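# Move one bottle from the cabinet to stand on bench

## Task

Take a single bottle out of the cabinet and leave it standing upright on the bench, while the remaining two bottles stay inside the cabinet.

## Robot and tools

Robot: two arms, left_arm and right_arm, each on its own carriage on one shared floor track. left_rail carries left_arm and is always the +y one; right_rail carries right_arm. These names do not match image sides. Each arm has a two-finger gripper whose fingers cannot fold. Its base sits at x = 0, y = its carriage position_m, z = 0.04 m, facing +x.

Scene frame (used by all result positions): fixed to the table, table top z = 0, +z up, +x the direction the arms face, +y to their left. The track runs along y at x = 0, y = 0 at its middle. The table edge is at x = 0.17 m. Positions are in metres, velocities in m/s and rad/s, orientation as a quaternion wxyz. The gripper's fingers point along its own +z and close along its own y. end_effector_position is the point between the pads when closed; fingertips stick out about 33 mm past it (9 mm when fully open).

execute_actions(actions, cameras): runs actions in order. An action may hold "rows", "steps", "until", and device commands. rows: up to 15 rows, each applied for one control step of 1/30 s. Every row is 18 numbers in [-1, 1], both arms always: left dx, dy, dz, rx, ry, rz, gripper position, force_limit, speed, then the same nine for the right arm. dx..rz are an offset, not a pose: measured from that arm's Hand target as it stood when the action began, in that Hand target's own axes, and every row in the action counts from that same start. 1.0 equals 0.6 m or 180 degrees; rx, ry, rz form one rotation vector. Six zeros re-command the current Hand target. Orientation commands are clipped to 32 degrees from the measured orientation each step. steps: 1 to 450, default 15, at least one per row; after the last row the arm keeps heading for that row's target. Ramp offsets gradually (about 0.01 per row, 0.18 m/s) to avoid shaking a held part loose. until: ends the action early when rail conditions hold, e.g. {"left_rail": {"position_status": ["!=", "moving"]}} or {"all": {"status": "ended"}}; numbers need a comparison (=, !=, <, <=, >, >=). Rail commands: {"left_rail": {"position_m": x}} with left_rail -0.8 to 1.5 m, right_rail -1.5 to 0.8 m, plus speed_m_s 0.01 to 1 and acceleration_factor 0.1 to 1; {"stop": true} brakes it. Any out-of-range value or unknown name rejects the whole call. Images return only for an empty actions list or when cameras names them.

Gripper numbers: position +1 fully open (140 mm), pads touch near -0.8, -1 closes until blocked. force_limit -1 to +1 sets squeeze (about 14 N to 58 N at slow close); speed -1 to +1 sets closing rate (about 30 to 250 mm/s), and faster closes squeeze harder. Both start at +1. To leave a gripper alone, resend its last three numbers; a 0 is a real command. object_status: 0 moving, 1 blocked while opening, 2 blocked while closing (holding), 3 reached target or pads met. Confirm a grip by reading 2. position_measured is in counts: 3 open, 230 pads meeting.

move(target, speed, blend, stop_force, zero, blocking, cameras): straight-line paths for both arms. target is one 18-number row or a list of up to 15 rows, all offsets from the same starting Hand targets, same frame and scale as rows. speed: path top speed in m/s, 0.002 to 3.6, default 0.25 (turns up to twice that in rad/s). blend: corner rounding in m for a list, 0 = full stop at each. stop_force: 3 to 120 N, ends an arm's path when its wrist sensor feels that much push; unreliable while the gripper turns, and omit it when pulling away from a contact. zero (with stop_force) re-zeroes first, default true. blocking=false returns early; then call wait or stop before more rows or moves. Result adds a move: line (done, off_target, held, fault, moving) and limits.

wait(seconds 0 to 10), stop() brakes a running move, zoom_image(camera, region [x0, y0, x1, y1] pixels, at most 504 by 504) on the newest image, zero_wrist_force(arm), finished_scene(scene 1 or 2) ends the scene for good.

Driving: send position_m, then an action with steps and until position_status != moving. Let the carriage arrive before placing the gripper at a world point or finishing. Carriages stay about 0.7 m apart; send goals at least 0.78 m from the other. position_status words: moving, done, contact_stop, time_out, stopped, stopped_with_arm, stopped_for_other_arm, stopped_for_other_carriage; position_answer taken or not_taken.

Results: Hand target is where the next offsets start from; the gripper may rest short of it, so re-send the missing distance. Joint positions list rail then six joints; Joint torques, Wrist force/torque (in the gripper's own axes), Wrist depth grids from wrist cameras, Tool commands. Cameras: cam_high, cam_low, cam_front, cam_side, cam_left_wrist, cam_right_wrist.

Avoid: anything falling off the table or onto the track or metal strip (fails the task); dropping or releasing a moving part; hitting fixed or heavy things hard; arms pressing each other; pushing past a firm contact (the arms are stiff). About 150 N outside force or joint torque over 142 N m (shoulder, elbow) or 26.6 N m (wrists) stops an arm for 10 s. Do not route a path close to an arm's own base. Long pushes or stretched holds heat motors; past 85 °C the arm is braked for a while.

Each tool is called after ">>>" in YAML: its name, and indented under it one key for each argument.

## Session

>>> execute_actions:
  actions: []

Scene clock: 0.00 s.
left_arm: end_effector_position=(+0.3456, +0.9832, +0.5800) position_measured=3 object_status=3 end_effector_quat_wxyz=(+0.000, +0.000, +1.000, +0.000) | right_arm: end_effector_position=(+0.3456, -1.1132, +0.5800) position_measured=3 object_status=3 end_effector_quat_wxyz=(+0.000, +0.000, +1.000, +0.000)
Joint positions: left_arm=[0.956 -0.316 -1.725 0.971 -0.816 -1.571 -0.316] | right_arm=[-1.14 -0.316 -1.725 0.971 -0.816 -1.571 -0.316]
Joint velocities: within noise
Joint torques (N m): no reading
Wrist force (N): no reading
Wrist torque (N m): no reading
Wrist force, peak (N): no reading
Wrist depth (mm): cam_left_wrist=[675 675 667 631 - 651 648 / 677 - 712 - - - - / - - - - - - - / - 122 846 - - 765 126 / - 122 876 807 828 - 118 / - - - 843 - 890 850 / - 1960 1978 1910 1862 1978 -] | cam_right_wrist=[634 614 624 616 603 - 654 / - 666 617 643 - - - / - - - - - - 700 / - 138 862 - - - 123 / - 118 - 715 800 - 117 / - - - - 2093 1681 - / - 1785 1872 1718 1888 1828 1828]
Hand target: left_arm +0.3456, +0.9832, +0.5800; +0.000, +0.000, +1.000, +0.000 | right_arm +0.3456, -1.1132, +0.5800; +0.000, +0.000, +1.000, +0.000
Tool commands: left_gripper/position=+1.0 left_gripper/force_limit=+1.0 left_gripper/speed=+1.0 right_gripper/position=+1.0 right_gripper/force_limit=+1.0 right_gripper/speed=+1.0
left_rail: position_m=0.956 position_status=done
right_rail: position_m=-1.140 position_status=done

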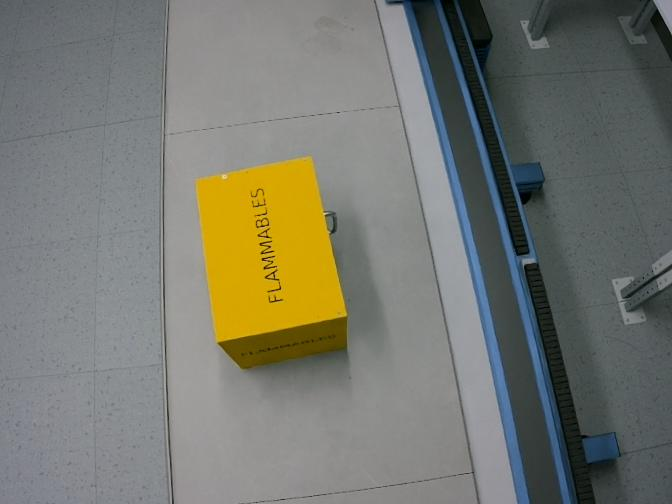

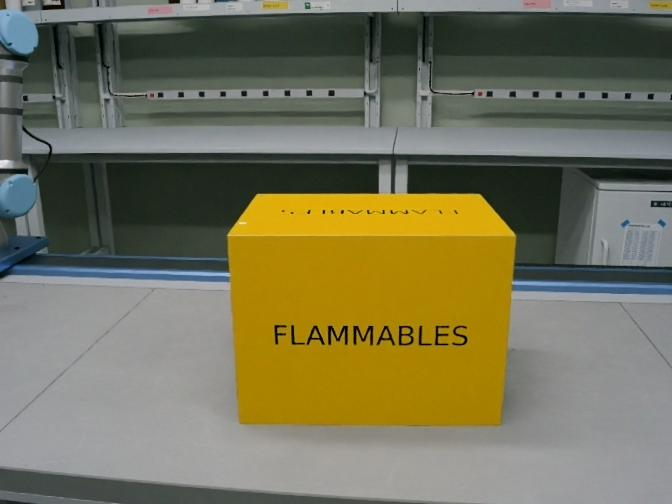

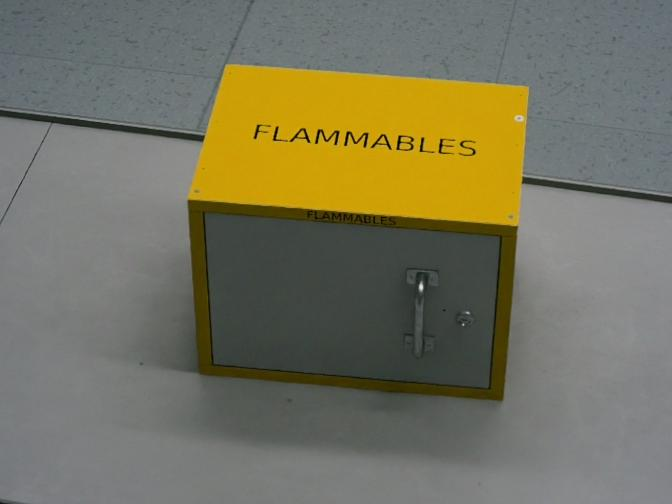

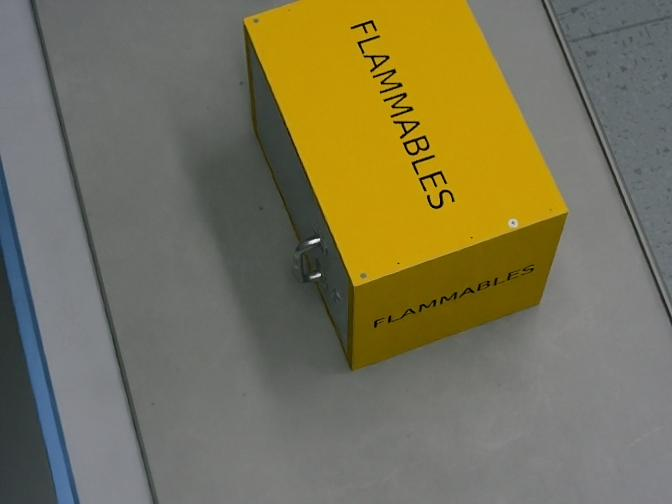

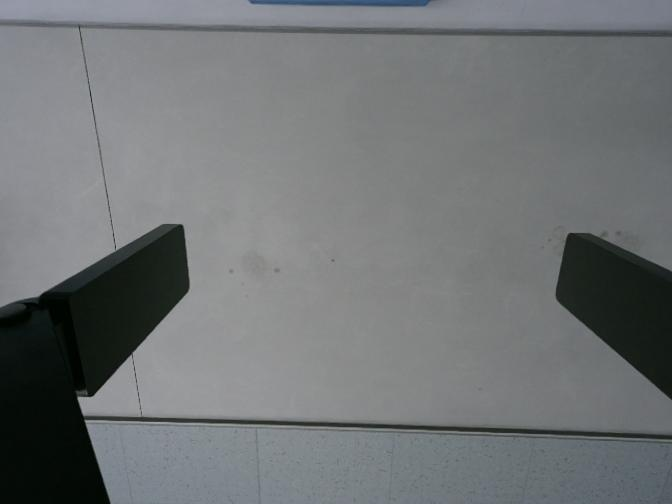

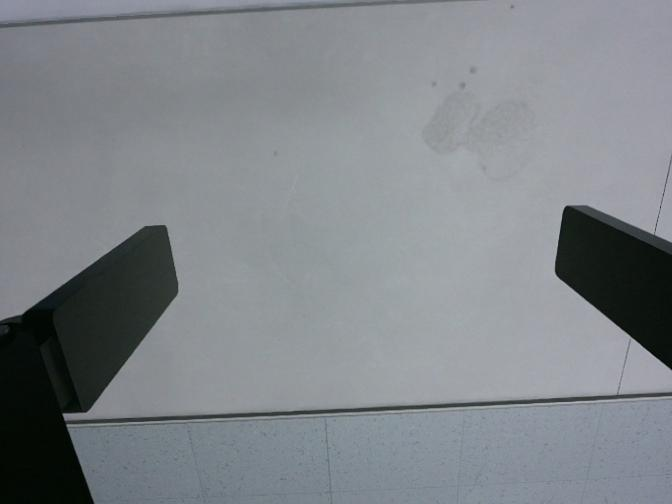

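>>> zoom_image:
  camera: "cam_front"
  region: [340, 220, 530, 410]

>>> zoom_image:
  camera: "cam_side"
  region: [240, 200, 400, 380]

Scaled by 2.653 from the camera's 672x504 image, which has a finer 960x720 frame.

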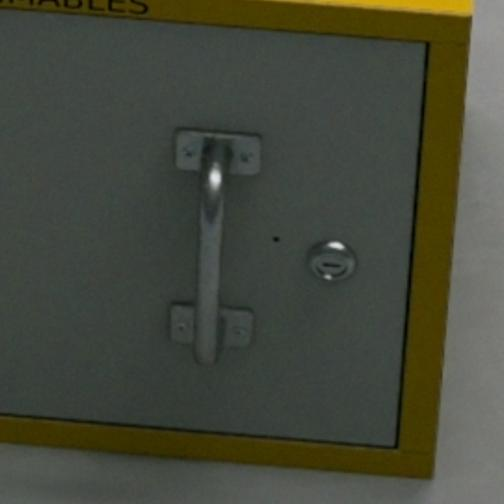

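Scaled by 2.800 from the camera's 672x504 image, which has a finer 960x720 frame.

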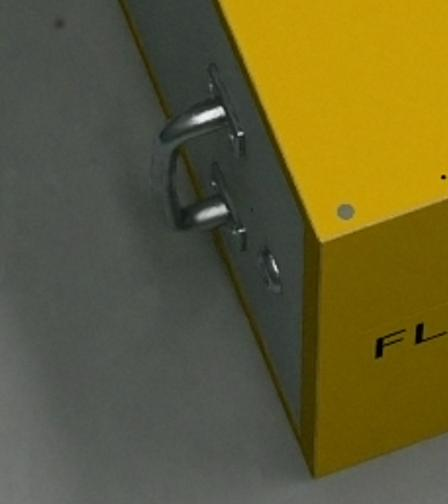

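>>> execute_actions:
  actions:
    - {"right_rail": {"position_m": -0.5}, "steps": 150, "until": {"right_rail": {"position_status": ["!=", "moving"]}}}

Scene clock: 56.80 s.
left_arm: end_effector_position=(+0.3456, +0.9832, +0.5800) position_measured=3 object_status=3 end_effector_quat_wxyz=(+0.000, +0.000, +1.000, +0.000) | right_arm: end_effector_position=(+0.3456, -0.4728, +0.5800) position_measured=3 object_status=3 end_effector_quat_wxyz=(+0.000, +0.000, +1.000, +0.000)
Joint positions: left_arm=[0.956 -0.316 -1.725 0.971 -0.816 -1.571 -0.316] | right_arm=[-0.5 -0.316 -1.725 0.971 -0.816 -1.571 -0.316]
Joint torques (N m): left_arm=[-0.73 -12.52 -19.93 -2.83 -0.1 -0.01] | right_arm=[0.25 -14.1 -21.5 -2.73 -0.16 0.08]
Wrist force (N): left_arm=[0.1 0.2 0.3] | right_arm=[0.1 -0.3 0.0]
Wrist torque (N m): left_arm=[0.04 -0.01 0.00] | right_arm=[-0.06 -0.01 -0.01]
Wrist force, peak (N): left_arm=[0.2 0.3 0.5] | right_arm=[-0.4 -2.5 0.2]
Wrist depth (mm): cam_left_wrist=[701 655 648 657 671 673 640 / 719 735 657 - 681 726 - / 779 694 - - 698 - - / 784 131 - 771 - - 125 / - 122 - 763 795 - 113 / - - - 905 866 843 - / - 1910 2031 2149 1960 2031 1960] | cam_right_wrist=[633 587 - - - 584 - / - 634 - 631 - - - / - - - - - - - / - 129 - - - - 123 / - 118 - 817 - - 117 / - 879 - 1785 - - - / - 1813 1771 1813 1813 - 1785]
Hand target: left_arm +0.3456, +0.9832, +0.5800; +0.000, +0.000, +1.000, +0.000 | right_arm +0.3456, -0.4728, +0.5800; +0.000, +0.000, +1.000, +0.000
Tool commands: left_gripper/position=+1.0 left_gripper/force_limit=+1.0 left_gripper/speed=+1.0 right_gripper/position=+1.0 right_gripper/force_limit=+1.0 right_gripper/speed=+1.0
left_rail: position_m=0.956 position_status=done
right_rail: position_m=-0.500 position_status=done

>>> move:
  target: [0,0,0,0,0,0,1,1,1, 0.076,0.6047,0.6,-0.0109,-0.2499,-0.0263,1,1,1]
  speed: 0.3
  cameras: ["cam_right_wrist", "cam_front"]

Scene clock: 63.17 s.
left_arm: end_effector_position=(+0.3456, +0.9832, +0.5800) position_measured=3 object_status=3 end_effector_quat_wxyz=(+0.000, +0.000, +1.000, +0.000) | right_arm: end_effector_position=(+0.3000, -0.1100, +0.2200) position_measured=3 object_status=3 end_effector_quat_wxyz=(+0.382, -0.040, +0.923, +0.017)
Joint positions: left_arm=[0.956 -0.316 -1.725 0.971 -0.816 -1.571 -0.316] | right_arm=[-0.5 0.997 -1.669 2.32 -2.772 -2.163 0.738]
Joint torques (N m): left_arm=[-0.71 -11.34 -19.43 -2.76 0.04 -0.11] | right_arm=[12.53 -7.81 -33.88 -6.01 -2.61 2.05]
Wrist force (N): left_arm=[0.1 0.0 0.3] | right_arm=[-0.4 -0.8 0.5]
Wrist torque (N m): left_arm=[0.01 -0.01 0.00] | right_arm=[-0.22 -0.02 -0.18]
Wrist force, peak (N): left_arm=[0.3 0.3 0.5] | right_arm=[-0.9 -1.6 -1.1]
Wrist depth (mm): cam_left_wrist=[671 - 692 659 669 657 - / - - - - - - - / 745 735 - - - - 728 / 752 131 787 - 807 745 126 / - 115 - - - - 113 / - - - - - - - / - 2031 1910 1910 2013 1960 1978] | cam_right_wrist=[- - - - 322 321 - / - 381 - 379 - 362 353 / 458 - 344 343 - 346 341 / - 150 318 311 - 308 123 / - 127 296 280 288 289 118 / - 3775 275 269 279 268 269 / - 3437 260 258 - 353 255]
Hand target: left_arm +0.3456, +0.9832, +0.5800; +0.000, +0.000, +1.000, +0.000 | right_arm +0.3000, -0.1099, +0.2200; +0.382, -0.040, +0.923, +0.017
Off the commanded pose: left_arm 0.000 m, 0 deg | right_arm 0.000 m, 0 deg.
left_rail: position_m=0.956 position_status=done
right_rail: position_m=-0.500 position_status=done
move: done
camera_calibration:
cam_right_wrist: T_world_to_cam=[[-0.069868, 0.996519, 0.0454809, 0.131253], [0.402101, -0.0135908, 0.915495, -0.323058], [0.912926, 0.0822516, -0.399751, -0.0360383], [0, 0, 0, 1]] pos_world=[0.171973, -0.132222, 0.275382]
Images, in order (width x height): cam_front 672x504, cam_right_wrist 672x504.

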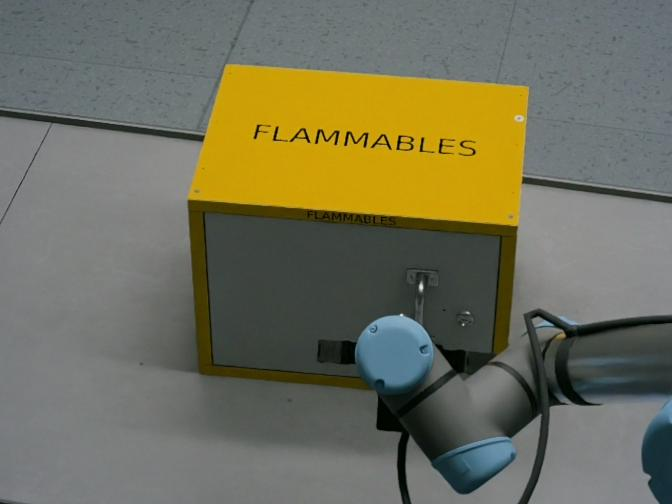

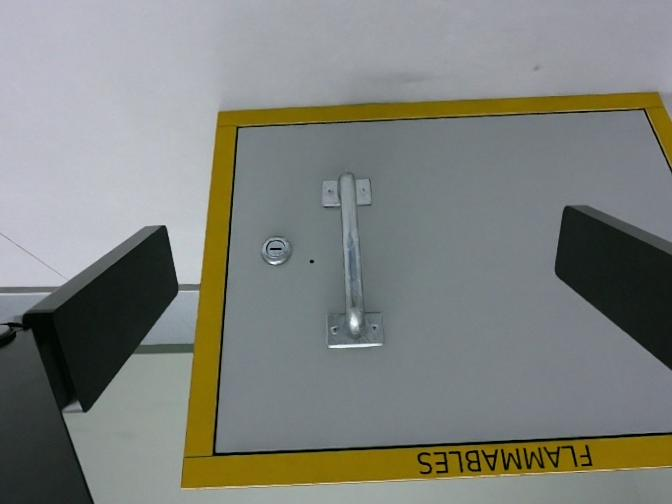

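>>> move:
  target: [0,0,0,0,0,0,1,1,1, -0.0298,-0.0015,0.171,0,0,0,0,-1,-0.5]
  speed: 0.15
  cameras: ["cam_right_wrist", "cam_side", "cam_front"]

Scene clock: 71.47 s.
left_arm: end_effector_position=(+0.3456, +0.9832, +0.5800) position_measured=3 object_status=3 end_effector_quat_wxyz=(+0.000, +0.000, +1.000, +0.000) | right_arm: end_effector_position=(+0.3849, -0.1034, +0.1602) position_measured=129 object_status=3 end_effector_quat_wxyz=(+0.382, -0.040, +0.923, +0.017)
Joint positions: left_arm=[0.956 -0.316 -1.725 0.971 -0.816 -1.571 -0.316] | right_arm=[-0.5 0.828 -1.429 2.309 -3.087 -2.068 0.574]
Joint torques (N m): left_arm=[-2.63 -12.31 -20.46 -2.85 0.41 0.09] | right_arm=[-10.31 -14.53 -29.89 -6.17 1.04 -1.72]
Wrist force (N): left_arm=[0.2 0.2 0.2] | right_arm=[-0.5 -0.9 0.4]
Wrist torque (N m): left_arm=[0.05 -0.05 0.00] | right_arm=[-0.22 0.04 0.03]
Wrist force, peak (N): left_arm=[0.3 0.4 0.4] | right_arm=[-1.0 -1.2 1.4]
Wrist depth (mm): cam_left_wrist=[669 671 669 - 667 642 657 / - - - 696 705 - - / 726 - - - - - - / 747 122 - 765 - - 139 / - 115 - 801 - - 113 / - - - - - - - / - 1926 2191 1978 2013 1926 2031] | cam_right_wrist=[- - - 229 - 256 243 / - - 267 263 259 257 261 / - - 243 245 242 239 238 / - - 140 221 218 121 220 / - 83 94 205 206 113 86 / - - 194 187 193 - - / - - - 181 181 - -]
Hand target: left_arm +0.3456, +0.9832, +0.5800; +0.000, +0.000, +1.000, +0.000 | right_arm +0.3850, -0.1034, +0.1601; +0.382, -0.040, +0.923, +0.017
Off the commanded pose: left_arm 0.000 m, 0 deg | right_arm 0.000 m, 0 deg.
left_rail: position_m=0.956 position_status=done
right_rail: position_m=-0.500 position_status=done
move: done
camera_calibration:
cam_right_wrist: T_world_to_cam=[[-0.069871, 0.996519, 0.0454696, 0.133435], [0.401979, -0.0135902, 0.915548, -0.302251], [0.912979, 0.0822481, -0.39963, -0.138066], [0, 0, 0, 1]] pos_world=[0.256873, -0.125722, 0.215482]
Images, in order (width x height): cam_front 672x504, cam_side 672x504, cam_right_wrist 672x504.

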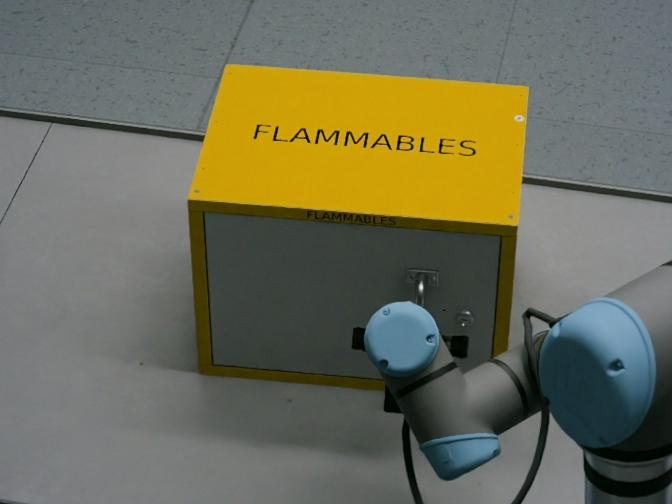

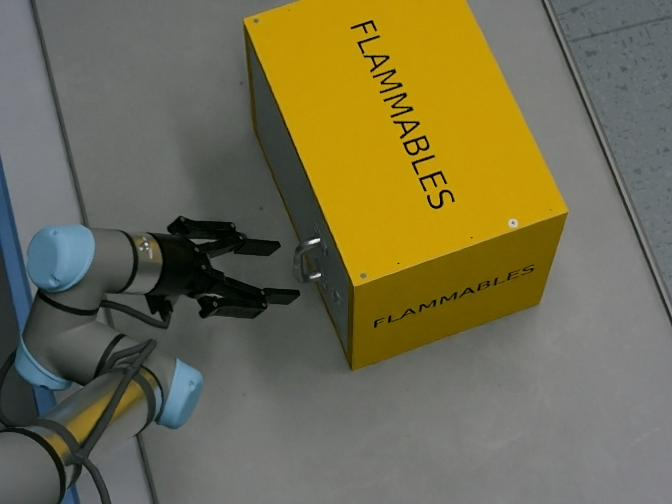

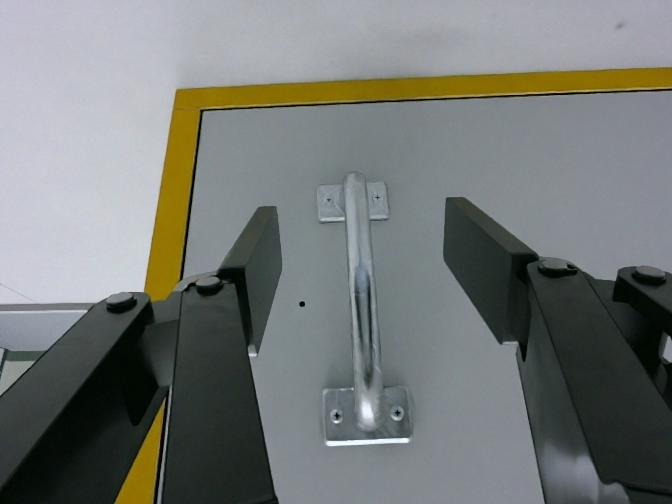

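>>> move:
  target:
    - [0,0,0,0,0,0,1,1,1, -0.0188,0.0003,0.0402,0,0,0,0,-1,-0.5]
    - [0,0,0,0,0,0,1,1,1, -0.0188,0.0003,0.0402,0,0,0,-1,-0.3,-1]
  speed: 0.08
  cameras: ["cam_right_wrist", "cam_side"]

Scene clock: 79.87 s.
left_arm: end_effector_position=(+0.3456, +0.9832, +0.5800) position_measured=3 object_status=3 end_effector_quat_wxyz=(+0.000, +0.000, +1.000, +0.000) | right_arm: end_effector_position=(+0.4099, -0.1011, +0.1511) position_measured=213 object_status=2 end_effector_quat_wxyz=(+0.382, -0.040, +0.923, +0.017)
Joint positions: left_arm=[0.956 -0.316 -1.725 0.971 -0.816 -1.571 -0.316] | right_arm=[-0.5 0.786 -1.375 2.282 -3.131 -2.044 0.536]
Joint torques (N m): left_arm=[-1.45 -13.04 -20.15 -2.9 0.31 -0.03] | right_arm=[-0.56 -15.57 -30.91 -6.55 3.85 -1.8]
Wrist force (N): left_arm=[0.4 0.2 0.1] | right_arm=[3.1 -12.3 -8.3]
Wrist torque (N m): left_arm=[0.03 -0.07 0.01] | right_arm=[-0.07 -0.09 0.19]
Wrist force, peak (N): left_arm=[0.4 0.5 0.1] | right_arm=[3.4 -17.6 -8.1]
Wrist depth (mm): cam_left_wrist=[- 621 - 701 617 671 681 / - - 709 - - - - / - - 742 - - - 737 / - 122 716 - - 742 139 / - 115 890 - - - 113 / - - 931 880 - - - / - 1862 2050 1978 2031 1943 1862] | cam_right_wrist=[- - - 240 238 230 241 / 264 - 234 233 231 229 224 / - 211 214 213 211 210 209 / - - 198 150 198 197 193 / 4040 - 94 92 - - 182 / - - - - - - - / - - - - - - -]
Hand target: left_arm +0.3456, +0.9832, +0.5800; +0.000, +0.000, +1.000, +0.000 | right_arm +0.4099, -0.1011, +0.1510; +0.382, -0.040, +0.923, +0.017
Off the commanded pose: left_arm 0.000 m, 0 deg | right_arm 0.000 m, 0 deg.
left_rail: position_m=0.956 position_status=done
right_rail: position_m=-0.500 position_status=done
move: done
camera_calibration:
cam_right_wrist: T_world_to_cam=[[-0.0697818, 0.996528, 0.045421, 0.13319], [0.401857, -0.0135924, 0.915602, -0.303913], [0.91304, 0.0821451, -0.399513, -0.164778], [0, 0, 0, 1]] pos_world=[0.281873, -0.123323, 0.206383]
Images, in order (width x height): cam_side 672x504, cam_right_wrist 672x504.

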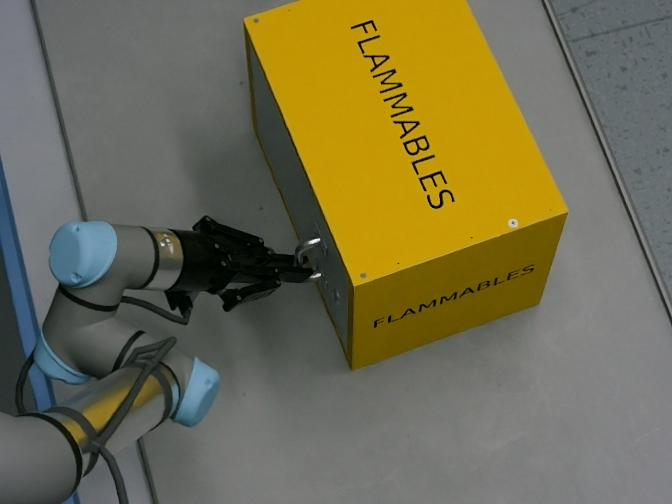

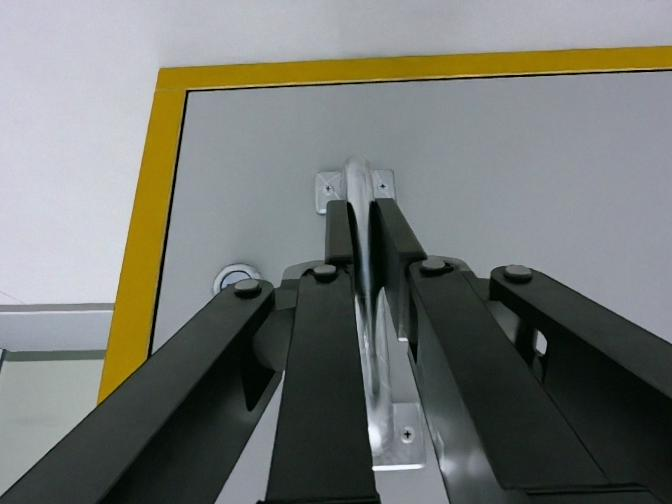

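>>> move:
  target: [0,0,0,0,0,0,1,1,1, 0.0535,0.0195,-0.0534,0.0196,0,0.0196,-1,-0.3,-1]
  speed: 0.05
  cameras: ["cam_right_wrist", "cam_side"]

Scene clock: 85.93 s.
left_arm: end_effector_position=(+0.3456, +0.9832, +0.5800) position_measured=3 object_status=3 end_effector_quat_wxyz=(+0.000, +0.000, +1.000, +0.000) | right_arm: end_effector_position=(+0.3637, -0.0933, +0.1510) position_measured=213 object_status=2 end_effector_quat_wxyz=(+0.383, +0.000, +0.924, +0.000)
Joint positions: left_arm=[0.956 -0.316 -1.725 0.971 -0.816 -1.571 -0.316] | right_arm=[-0.5 0.917 -1.395 2.273 -2.996 -2.167 0.745]
Joint torques (N m): left_arm=[-0.86 -10.84 -20.13 -2.99 0.25 -0.18] | right_arm=[8.65 -36.92 -26.82 0.64 -4.41 2.39]
Wrist force (N): left_arm=[0.0 0.2 0.1] | right_arm=[-3.9 7.8 3.7]
Wrist torque (N m): left_arm=[0.03 0.01 0.00] | right_arm=[-0.10 0.27 -0.31]
Wrist force, peak (N): left_arm=[0.2 0.3 0.6] | right_arm=[-5.3 -16.7 -3.5]
Wrist depth (mm): cam_left_wrist=[661 677 712 663 651 - 661 / 671 - - - - - 681 / - - - - - - 657 / - 122 - - - 810 139 / - 123 943 - - 819 113 / - - - - 837 863 873 / - 2069 2013 1773 1960 1995 -] | cam_right_wrist=[- 223 - - - 241 245 / 273 - 228 231 - 242 244 / - 329 210 200 - 220 224 / - 190 194 136 202 204 204 / - - 93 92 - - 194 / - - - - - - - / - - - - - - -]
Hand target: left_arm +0.3456, +0.9832, +0.5800; +0.000, +0.000, +1.000, +0.000 | right_arm +0.3637, -0.0934, +0.1510; +0.383, +0.000, +0.924, +0.000
Off the commanded pose: left_arm 0.000 m, 0 deg | right_arm 0.000 m, 0 deg.
left_rail: position_m=0.956 position_status=done
right_rail: position_m=-0.500 position_status=done
move: done
camera_calibration:
cam_right_wrist: T_world_to_cam=[[0.0169227, 0.998818, 0.0455639, 0.0909323], [0.399164, -0.0485303, 0.915594, -0.287538], [0.916724, 0.00269309, -0.399513, -0.132016], [0, 0, 0, 1]] pos_world=[0.234258, -0.104424, 0.206383]
Images, in order (width x height): cam_side 672x504, cam_right_wrist 672x504.

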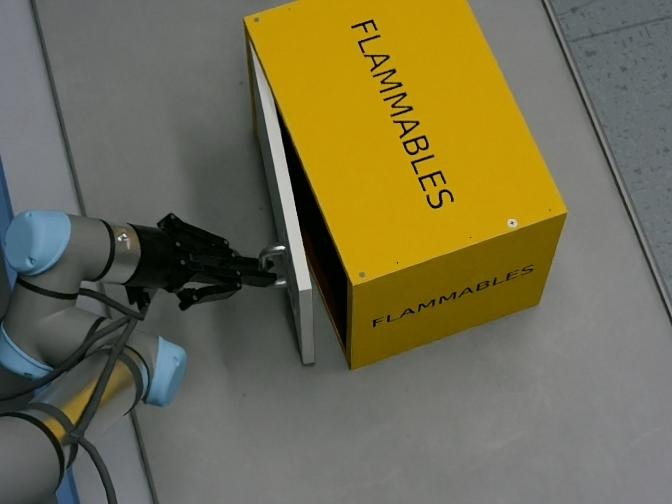

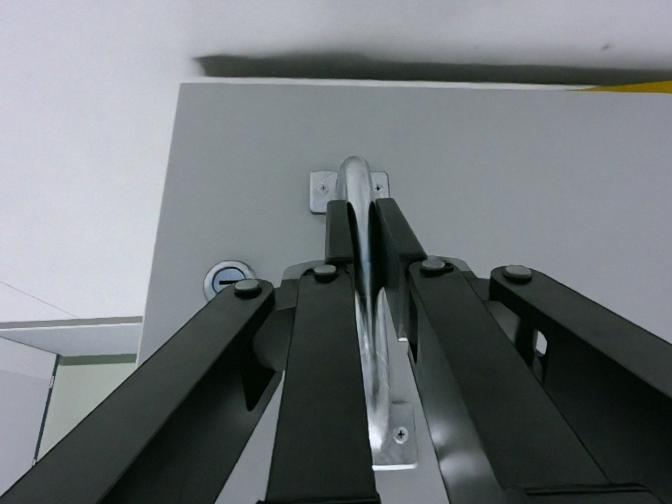

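>>> move:
  target:
    - [0,0,0,0,0,0,1,1,1, 0.0523,0.0257,-0.0523,0.0196,0,0.0196,-1,-0.3,-1]
    - [0,0,0,0,0,0,1,1,1, 0.1008,0.0638,-0.1008,0.0393,0,0.0393,-1,-0.3,-1]
    - [0,0,0,0,0,0,1,1,1, 0.1438,0.1133,-0.1438,0.0589,0,0.0589,-1,-0.3,-1]
    - [0,0,0,0,0,0,1,1,1, 0.1802,0.1727,-0.1802,0.0786,0,0.0786,-1,-0.3,-1]
  speed: 0.08
  blend: 0.01
  cameras: ["cam_right_wrist", "cam_side", "cam_front"]

Scene clock: 91.93 s.
left_arm: end_effector_position=(+0.3456, +0.9832, +0.5800) position_measured=3 object_status=3 end_effector_quat_wxyz=(+0.000, +0.000, +1.000, +0.000) | right_arm: end_effector_position=(+0.2108, +0.0102, +0.1510) position_measured=213 object_status=2 end_effector_quat_wxyz=(+0.377, +0.160, +0.910, -0.066)
Joint positions: left_arm=[0.956 -0.316 -1.725 0.971 -0.816 -1.571 -0.316] | right_arm=[-0.5 1.334 -1.22 1.814 -2.053 -2.35 1.729]
Joint torques (N m): left_arm=[-2.47 -10.75 -20.73 -3.06 0.72 -0.06] | right_arm=[13.9 -29.93 -33.3 0.36 0.71 2.34]
Wrist force (N): left_arm=[0.0 0.2 0.2] | right_arm=[-3.4 2.5 4.9]
Wrist torque (N m): left_arm=[0.04 -0.01 0.01] | right_arm=[0.23 0.28 -0.42]
Wrist force, peak (N): left_arm=[0.2 0.2 0.6] | right_arm=[-1.8 -14.6 -0.7]
Wrist depth (mm): cam_left_wrist=[- 626 669 640 - 624 591 / 709 - - - 669 - 694 / - - - - 712 - 750 / - 131 - - - - 124 / - 122 831 - - 807 113 / - - - - - - - / - 1894 1960 1910 1631 1995 -] | cam_right_wrist=[- 220 - - - - - / - 193 208 - 259 - - / - 177 192 200 245 277 306 / - 163 179 136 228 254 286 / - 151 94 92 - - - / - - - - - - - / - - - - - - -]
Hand target: left_arm +0.3456, +0.9832, +0.5800; +0.000, +0.000, +1.000, +0.000 | right_arm +0.2108, +0.0103, +0.1510; +0.377, +0.160, +0.910, -0.066
Off the commanded pose: left_arm 0.000 m, 0 deg | right_arm 0.000 m, 0 deg.
left_rail: position_m=0.956 position_status=done
right_rail: position_m=-0.500 position_status=done
move: done
camera_calibration:
cam_right_wrist: T_world_to_cam=[[0.357691, 0.932725, 0.0456141, -0.0810564], [0.358537, -0.18227, 0.915548, -0.211421], [0.862269, -0.311129, -0.399613, 0.0225696], [0, 0, 0, 1]] pos_world=[0.0853342, 0.0440899, 0.206282]
Images, in order (width x height): cam_front 672x504, cam_side 672x504, cam_right_wrist 672x504.

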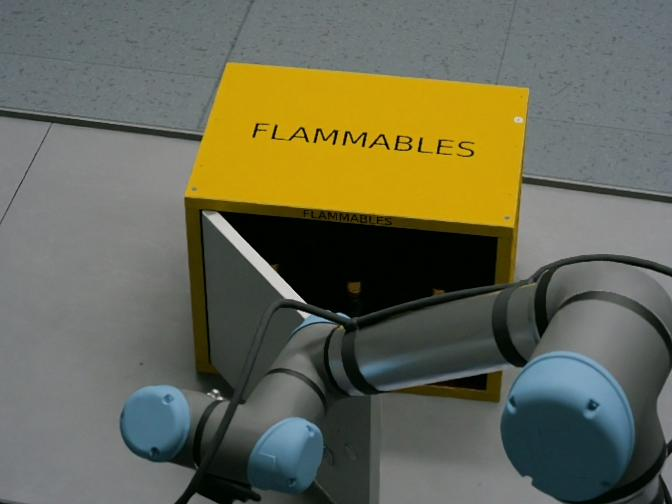

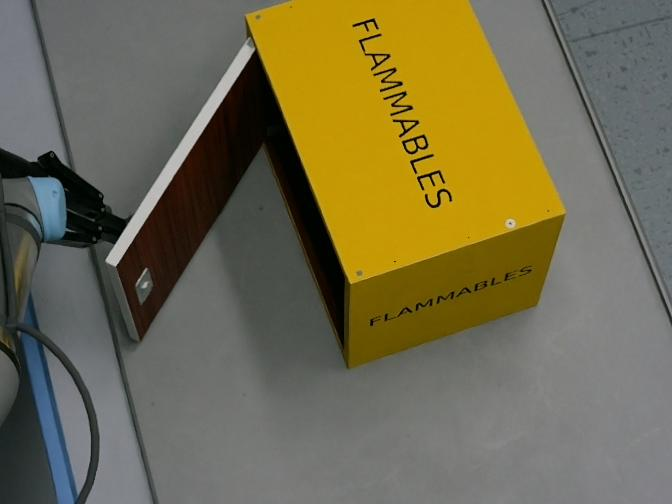

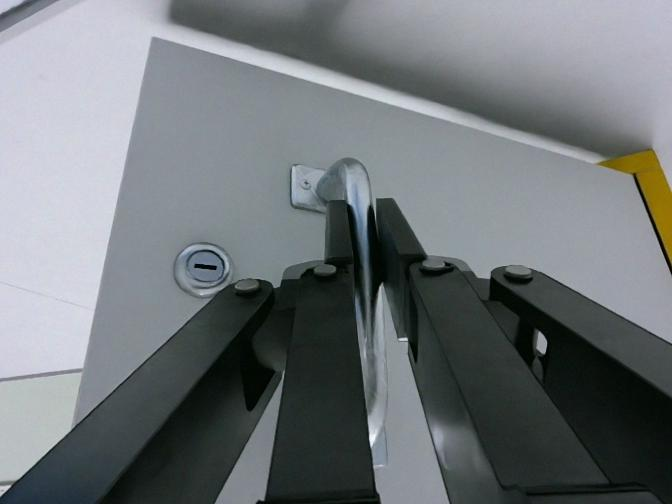

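>>> move:
  target:
    - [0,0,0,0,0,0,1,1,1, 0,0,0,0,0,0,0,-1,-0.5]
    - [0,0,0,0,0,0,1,1,1, 0,0,-0.2,0,0,0,0,-1,-0.5]
    - [0,0,0,0,0,0,1,1,1, -0.3703,-0.0393,-0.4523,-0.0872,0.2396,-0.2104,-0.8,-1,-0.3]
    - [0,0,0,0,0,0,1,1,1, -0.4657,-0.119,-0.1683,-0.0872,0.2396,-0.2104,-0.8,-1,-0.3]
  speed: [0.1,0.12,0.3,0.3]
  cameras: ["cam_right_wrist", "cam_side", "cam_front", "cam_high"]

Scene clock: 113.07 s.
left_arm: end_effector_position=(+0.3456, +0.9832, +0.5800) position_measured=3 object_status=3 end_effector_quat_wxyz=(+0.000, +0.000, +1.000, +0.000) | right_arm: end_effector_position=(+0.3048, -0.0999, +0.4200) position_measured=229 object_status=3 end_effector_quat_wxyz=(+0.000, -0.173, +0.985, +0.000)
Joint positions: left_arm=[0.956 -0.316 -1.725 0.971 -0.816 -1.571 -0.316] | right_arm=[-0.5 0.652 -1.554 1.287 -1.303 -1.571 0.303]
Joint torques (N m): left_arm=[-3.3 -12.61 -18.98 -2.97 0.54 -0.11] | right_arm=[-9.79 -37.17 -18.6 -5.61 1.73 -1.46]
Wrist force (N): left_arm=[0.2 0.4 0.1] | right_arm=[0.3 -0.2 -0.2]
Wrist torque (N m): left_arm=[0.08 -0.03 0.01] | right_arm=[-0.05 -0.12 0.19]
Wrist force, peak (N): left_arm=[0.1 0.5 0.4] | right_arm=[-4.1 2.1 5.2]
Wrist depth (mm): cam_left_wrist=[- 712 - 648 669 653 667 / - - - - 611 - 712 / - - - - - - - / - 130 768 - 765 - 127 / - 115 - - - - 113 / - - - 880 - - - / - 1995 2013 1995 1926 2328 1978] | cam_right_wrist=[- - - - 273 492 500 / - - - 517 301 505 532 / - - 538 526 - - - / 571 - 574 121 394 294 598 / 612 - - 91 - - 608 / - - - - - - - / - - - - - - -]
Hand target: left_arm +0.3456, +0.9832, +0.5800; +0.000, +0.000, +1.000, +0.000 | right_arm +0.3049, -0.1000, +0.4200; +0.000, -0.173, +0.985, +0.000
Off the commanded pose: left_arm 0.000 m, 0 deg | right_arm 0.000 m, 0 deg.
left_rail: position_m=0.956 position_status=done
right_rail: position_m=-0.500 position_status=done
move: done
camera_calibration:
cam_right_wrist: T_world_to_cam=[[-0.299679, 0.95383, 0.0200391, 0.188967], [0.890359, 0.272069, 0.365021, -0.397004], [0.342716, 0.127231, -0.930784, 0.439999], [0, 0, 0, 1]] pos_world=[0.259311, -0.128211, 0.550672]
Images, in order (width x height): cam_high 672x504, cam_front 672x504, cam_side 672x504, cam_right_wrist 672x504.

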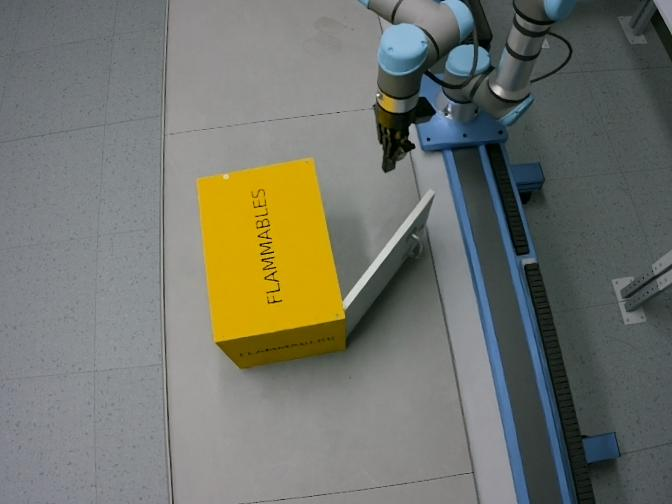

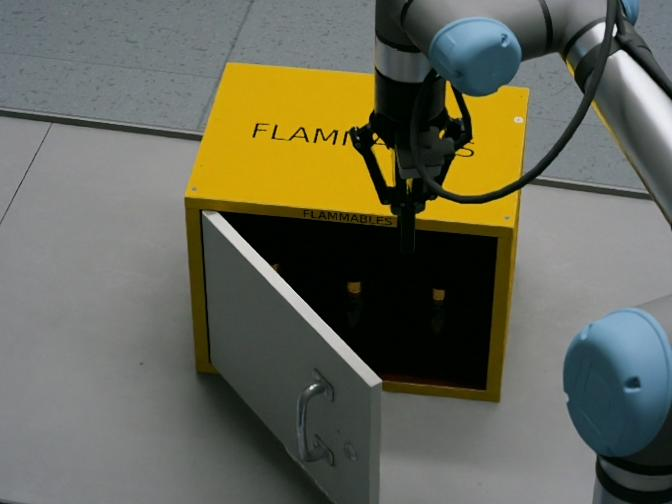

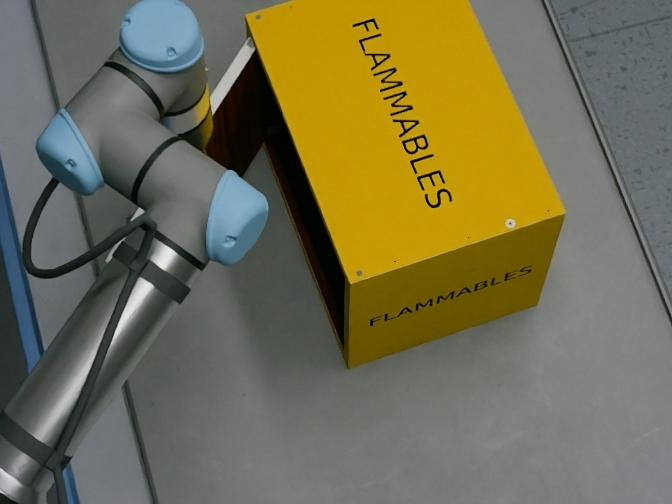

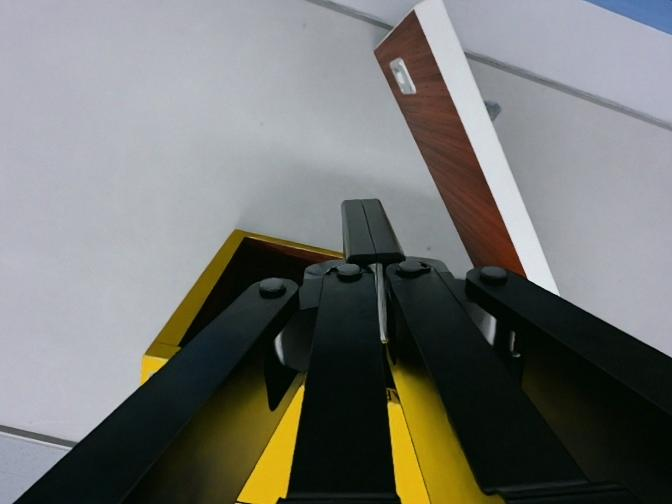

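>>> move:
  target: [0,0,0,0,0,0,1,1,1, 0,0,0.3333,0,0,0,-0.8,-1,-0.3]
  speed: 0.2

>>> move:
  target:
    - [0,0,0,0,0,0,1,1,1, 0.0397,0.0933,0,0,0,0,-0.8,-1,-0.3]
    - [0,0,0,0,0,0,1,1,1, 0.1003,0.2365,0,0,0,0,-0.8,-1,-0.3]
    - [0,0,0,0,0,0,1,1,1, 0.1088,0.4,0,0,0,0,-0.8,-1,-0.3]
    - [0,0,0,0,0,0,1,1,1, 0.0782,0.5192,0,0,0,0,-0.8,-1,-0.3]
  speed: 0.09
  blend: 0.02
  stop_force: 35
  cameras: ["cam_right_wrist", "cam_side", "cam_front", "cam_high"]

Scene clock: 118.17 s.
left_arm: end_effector_position=(+0.3456, +0.9832, +0.5800) position_measured=3 object_status=3 end_effector_quat_wxyz=(+0.000, +0.000, +1.000, +0.000) | right_arm: end_effector_position=(+0.3049, -0.1000, +0.2201) position_measured=229 object_status=3 end_effector_quat_wxyz=(+0.000, -0.174, +0.985, +0.000)
Joint positions: left_arm=[0.956 -0.316 -1.725 0.971 -0.816 -1.571 -0.316] | right_arm=[-0.5 0.651 -1.559 1.807 -1.819 -1.571 0.303]
Joint torques (N m): left_arm=[-2.05 -11.61 -20.11 -2.97 0.63 0.08] | right_arm=[-11.18 -16.29 -17.45 -5.66 1.83 -0.5]
Wrist force (N): left_arm=[0.1 0.1 0.3] | right_arm=[0.4 0.2 -0.1]
Wrist torque (N m): left_arm=[0.02 -0.02 0.00] | right_arm=[0.05 -0.13 0.17]
Wrist force, peak (N): left_arm=[0.3 0.4 0.3] | right_arm=[0.3 0.0 -1.7]
Wrist depth (mm): cam_left_wrist=[673 671 671 685 657 667 638 / 669 757 690 692 - - 683 / - - 723 735 - - 714 / 768 122 - 773 - - 140 / - 115 - 843 863 834 113 / - - 920 - - - - / - - 1978 1978 1862 1926 1910] | cam_right_wrist=[- - 312 - 248 138 96 / - - - - 283 155 109 / - - - - - 182 138 / 374 - - 122 104 215 144 / - - - 91 - - 155 / - - - - - - - / - - - - - - -]
Hand target: left_arm +0.3456, +0.9832, +0.5800; +0.000, +0.000, +1.000, +0.000 | right_arm +0.3049, -0.1000, +0.2200; +0.000, -0.173, +0.985, +0.000
Off the commanded pose: left_arm 0.000 m, 0 deg | right_arm 0.000 m, 0 deg.
left_rail: position_m=0.956 position_status=done
right_rail: position_m=-0.500 position_status=done
move: done

Scene clock: 122.93 s.
left_arm: end_effector_position=(+0.3456, +0.9832, +0.5800) position_measured=3 object_status=3 end_effector_quat_wxyz=(+0.000, +0.000, +1.000, +0.000) | right_arm: end_effector_position=(+0.1543, +0.1768, +0.2200) position_measured=229 object_status=3 end_effector_quat_wxyz=(+0.000, -0.173, +0.985, +0.000)
Joint positions: left_arm=[0.956 -0.316 -1.725 0.971 -0.816 -1.571 -0.316] | right_arm=[-0.5 1.153 -1.101 1.229 -1.7 -1.571 0.805]
Joint torques (N m): left_arm=[-2.78 -12.37 -19.55 -2.76 0.91 0.03] | right_arm=[10.72 -38.12 -39.78 -0.52 -1.55 2.15]
Wrist force (N): left_arm=[0.0 0.2 0.2] | right_arm=[0.8 -2.3 -1.0]
Wrist torque (N m): left_arm=[0.03 0.00 0.00] | right_arm=[-0.22 -0.14 -0.04]
Wrist force, peak (N): left_arm=[0.1 0.4 0.3] | right_arm=[-1.5 -4.3 -0.3]
Wrist depth (mm): cam_left_wrist=[667 705 714 657 675 665 667 / 707 - - - - - - / 742 - - - - 719 716 / - 122 - - - - 140 / - 123 - - 719 - 113 / - - 887 897 - - - / - 1960 2013 2069 1960 1943 -] | cam_right_wrist=[- 323 326 324 - 311 - / 333 338 343 343 316 186 119 / - - - 361 277 139 106 / 363 371 363 122 177 121 101 / - 389 - 91 - - - / - - - - - - - / - - - - - - -]
Hand target: left_arm +0.3456, +0.9832, +0.5800; +0.000, +0.000, +1.000, +0.000 | right_arm +0.1543, +0.1768, +0.2200; +0.000, -0.173, +0.985, +0.000
Off the commanded pose: left_arm 0.000 m, 0 deg | right_arm 0.000 m, 0 deg.
left_rail: position_m=0.956 position_status=done
right_rail: position_m=-0.500 position_status=done
move: done
camera_calibration:
cam_right_wrist: T_world_to_cam=[[-0.299712, 0.953817, 0.020128, -0.116078], [0.890349, 0.272065, 0.365046, -0.26529], [0.342711, 0.12733, -0.930772, 0.270198], [0, 0, 0, 1]] pos_world=[0.108811, 0.148489, 0.350672]
Images, in order (width x height): cam_high 672x504, cam_front 672x504, cam_side 672x504, cam_right_wrist 672x504.

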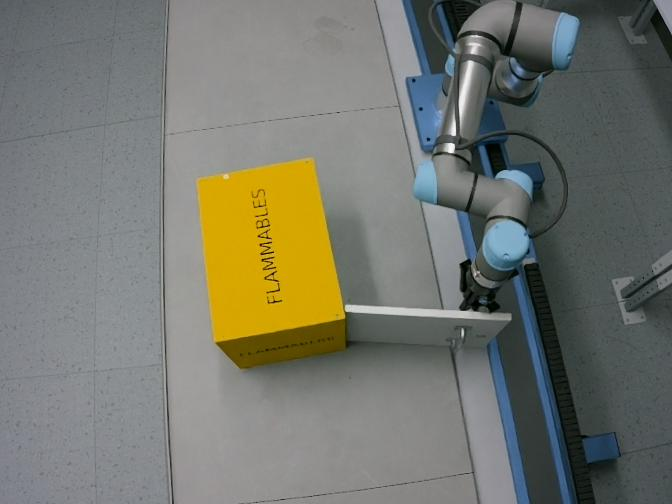

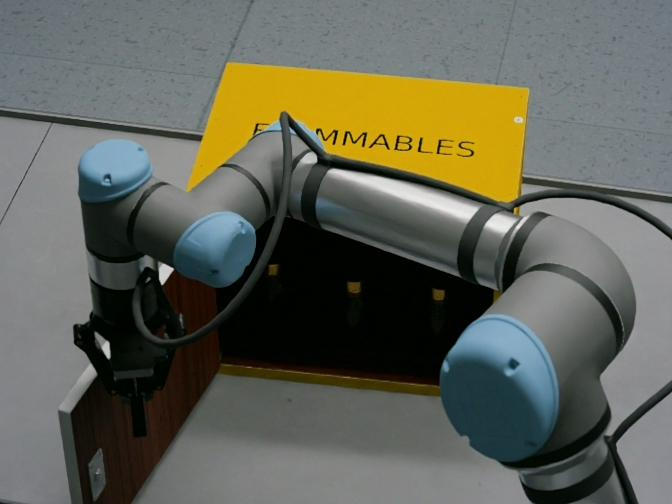

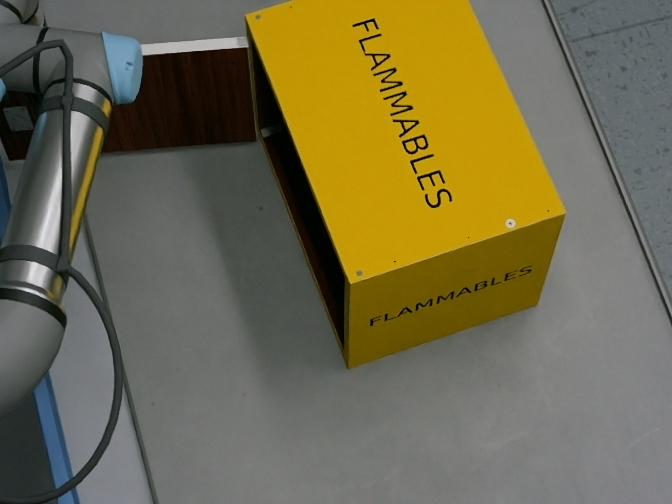

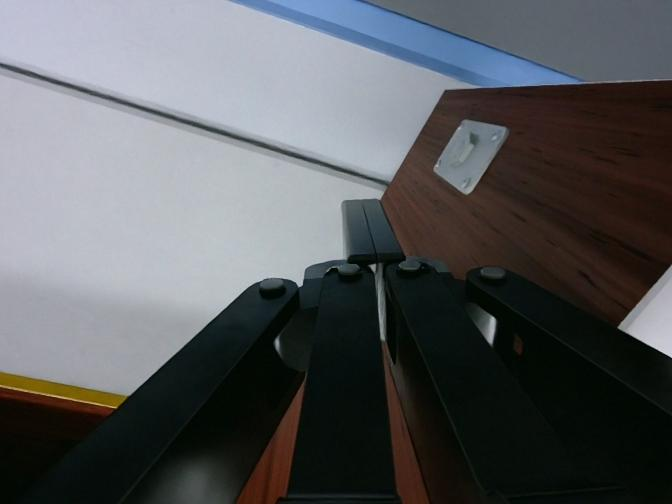

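>>> move:
  target:
    - [0,0,0,0,0,0,1,1,1, -0.0818,-0.4852,0.0333,0.0509,-0.3865,0.0727,-0.8,-1,-0.3]
    - [0,0,0,0,0,0,1,1,1, -0.0818,-0.4852,0.0333,0.0509,-0.3865,0.0727,1,-1,0.2]
  speed: 0.25
  cameras: ["cam_right_wrist", "cam_side", "cam_front", "cam_high"]

Scene clock: 133.17 s.
left_arm: end_effector_position=(+0.3456, +0.9832, +0.5800) position_measured=3 object_status=3 end_effector_quat_wxyz=(+0.000, +0.000, +1.000, +0.000) | right_arm: end_effector_position=(+0.2999, -0.0801, +0.2000) position_measured=3 object_status=0 end_effector_quat_wxyz=(+0.573, -0.036, +0.818, +0.025)
Joint positions: left_arm=[0.956 -0.316 -1.725 0.971 -0.816 -1.571 -0.316] | right_arm=[-0.5 1.204 -1.175 2.37 -3.643 -2.577 0.612]
Joint torques (N m): left_arm=[-3.67 -11.72 -20.47 -2.67 0.87 -0.09] | right_arm=[-11.47 -20.44 -3.61 -5.49 0.18 -1.52]
Wrist force (N): left_arm=[-0.1 0.1 0.4] | right_arm=[-1.5 -0.9 1.1]
Wrist torque (N m): left_arm=[0.03 0.02 0.01] | right_arm=[-0.26 0.20 -0.03]
Wrist force, peak (N): left_arm=[0.1 0.5 0.3] | right_arm=[1.1 -2.3 -1.1]
Wrist depth (mm): cam_left_wrist=[675 663 690 661 653 665 663 / - 659 - 701 - 696 - / 712 - - - - - - / - 122 - 768 - - 124 / - 123 779 - - - 113 / - 866 - - - - - / - 2170 2108 1943 2013 2088 2108] | cam_right_wrist=[- - 336 345 335 361 341 / - - 422 531 554 381 354 / 3154 3903 434 562 563 527 358 / 4040 150 481 560 563 567 128 / - 119 404 470 440 411 118 / - 3970 307 293 - 303 - / - - - - - - -]
Hand target: left_arm +0.3456, +0.9832, +0.5800; +0.000, +0.000, +1.000, +0.000 | right_arm +0.2999, -0.0801, +0.2000; +0.573, -0.036, +0.818, +0.025
Off the commanded pose: left_arm 0.000 m, 0 deg | right_arm 0.000 m, 0 deg.
left_rail: position_m=0.956 position_status=done
right_rail: position_m=-0.500 position_status=done
move: done
camera_calibration:
cam_right_wrist: T_world_to_cam=[[-0.0902652, 0.994729, 0.0486367, 0.107749], [-0.0205102, -0.0506825, 0.998504, -0.197105], [0.995707, 0.0891326, 0.024977, -0.155701], [0, 0, 0, 1]] pos_world=[0.160716, -0.103293, 0.195459]
Images, in order (width x height): cam_high 672x504, cam_front 672x504, cam_side 672x504, cam_right_wrist 672x504.

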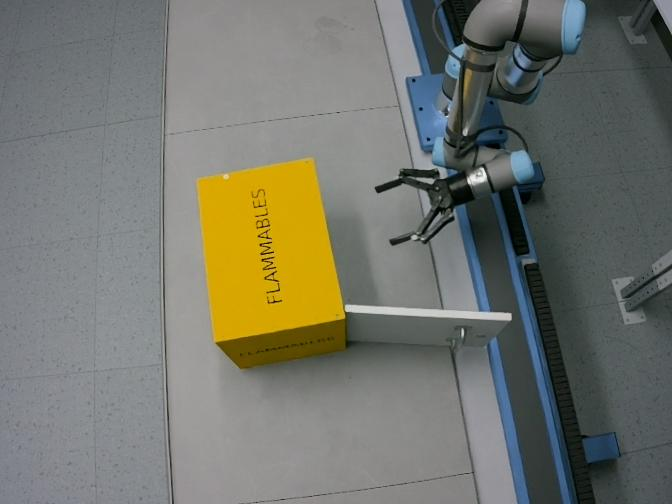

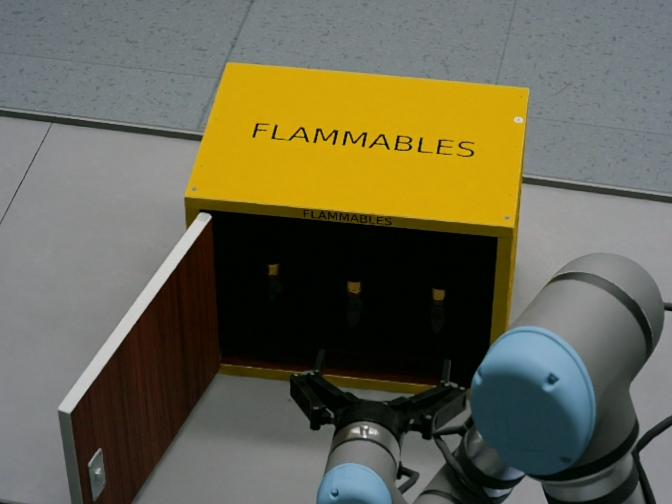

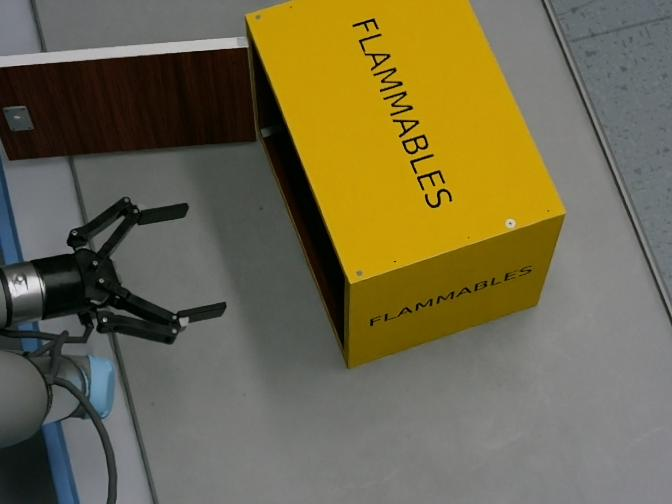

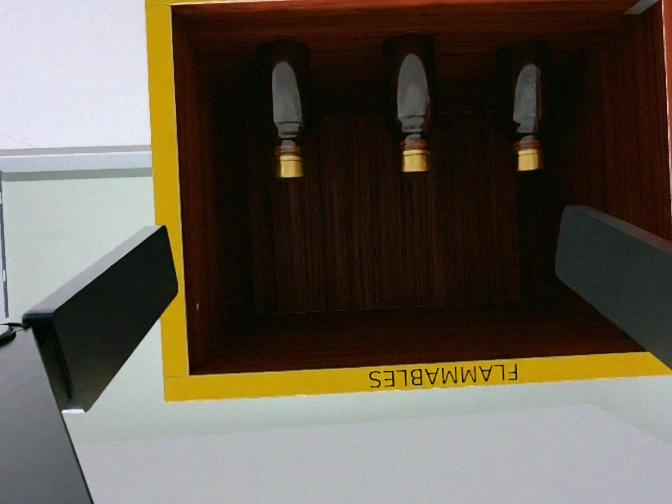

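>>> zoom_image:
  camera: "cam_right_wrist"
  region: [200, 0, 600, 300]

>>> zoom_image:
  camera: "cam_front"
  region: [200, 210, 510, 400]

Scaled by 1.260 from the camera's 672x504 image, which has a finer 960x720 frame.

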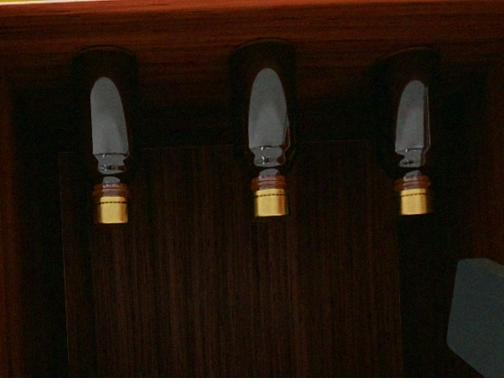

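Scaled by 1.626 from the camera's 672x504 image, which has a finer 960x720 frame.

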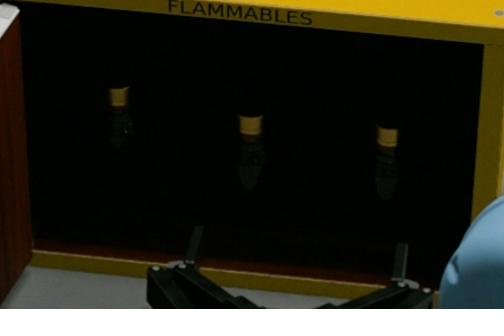

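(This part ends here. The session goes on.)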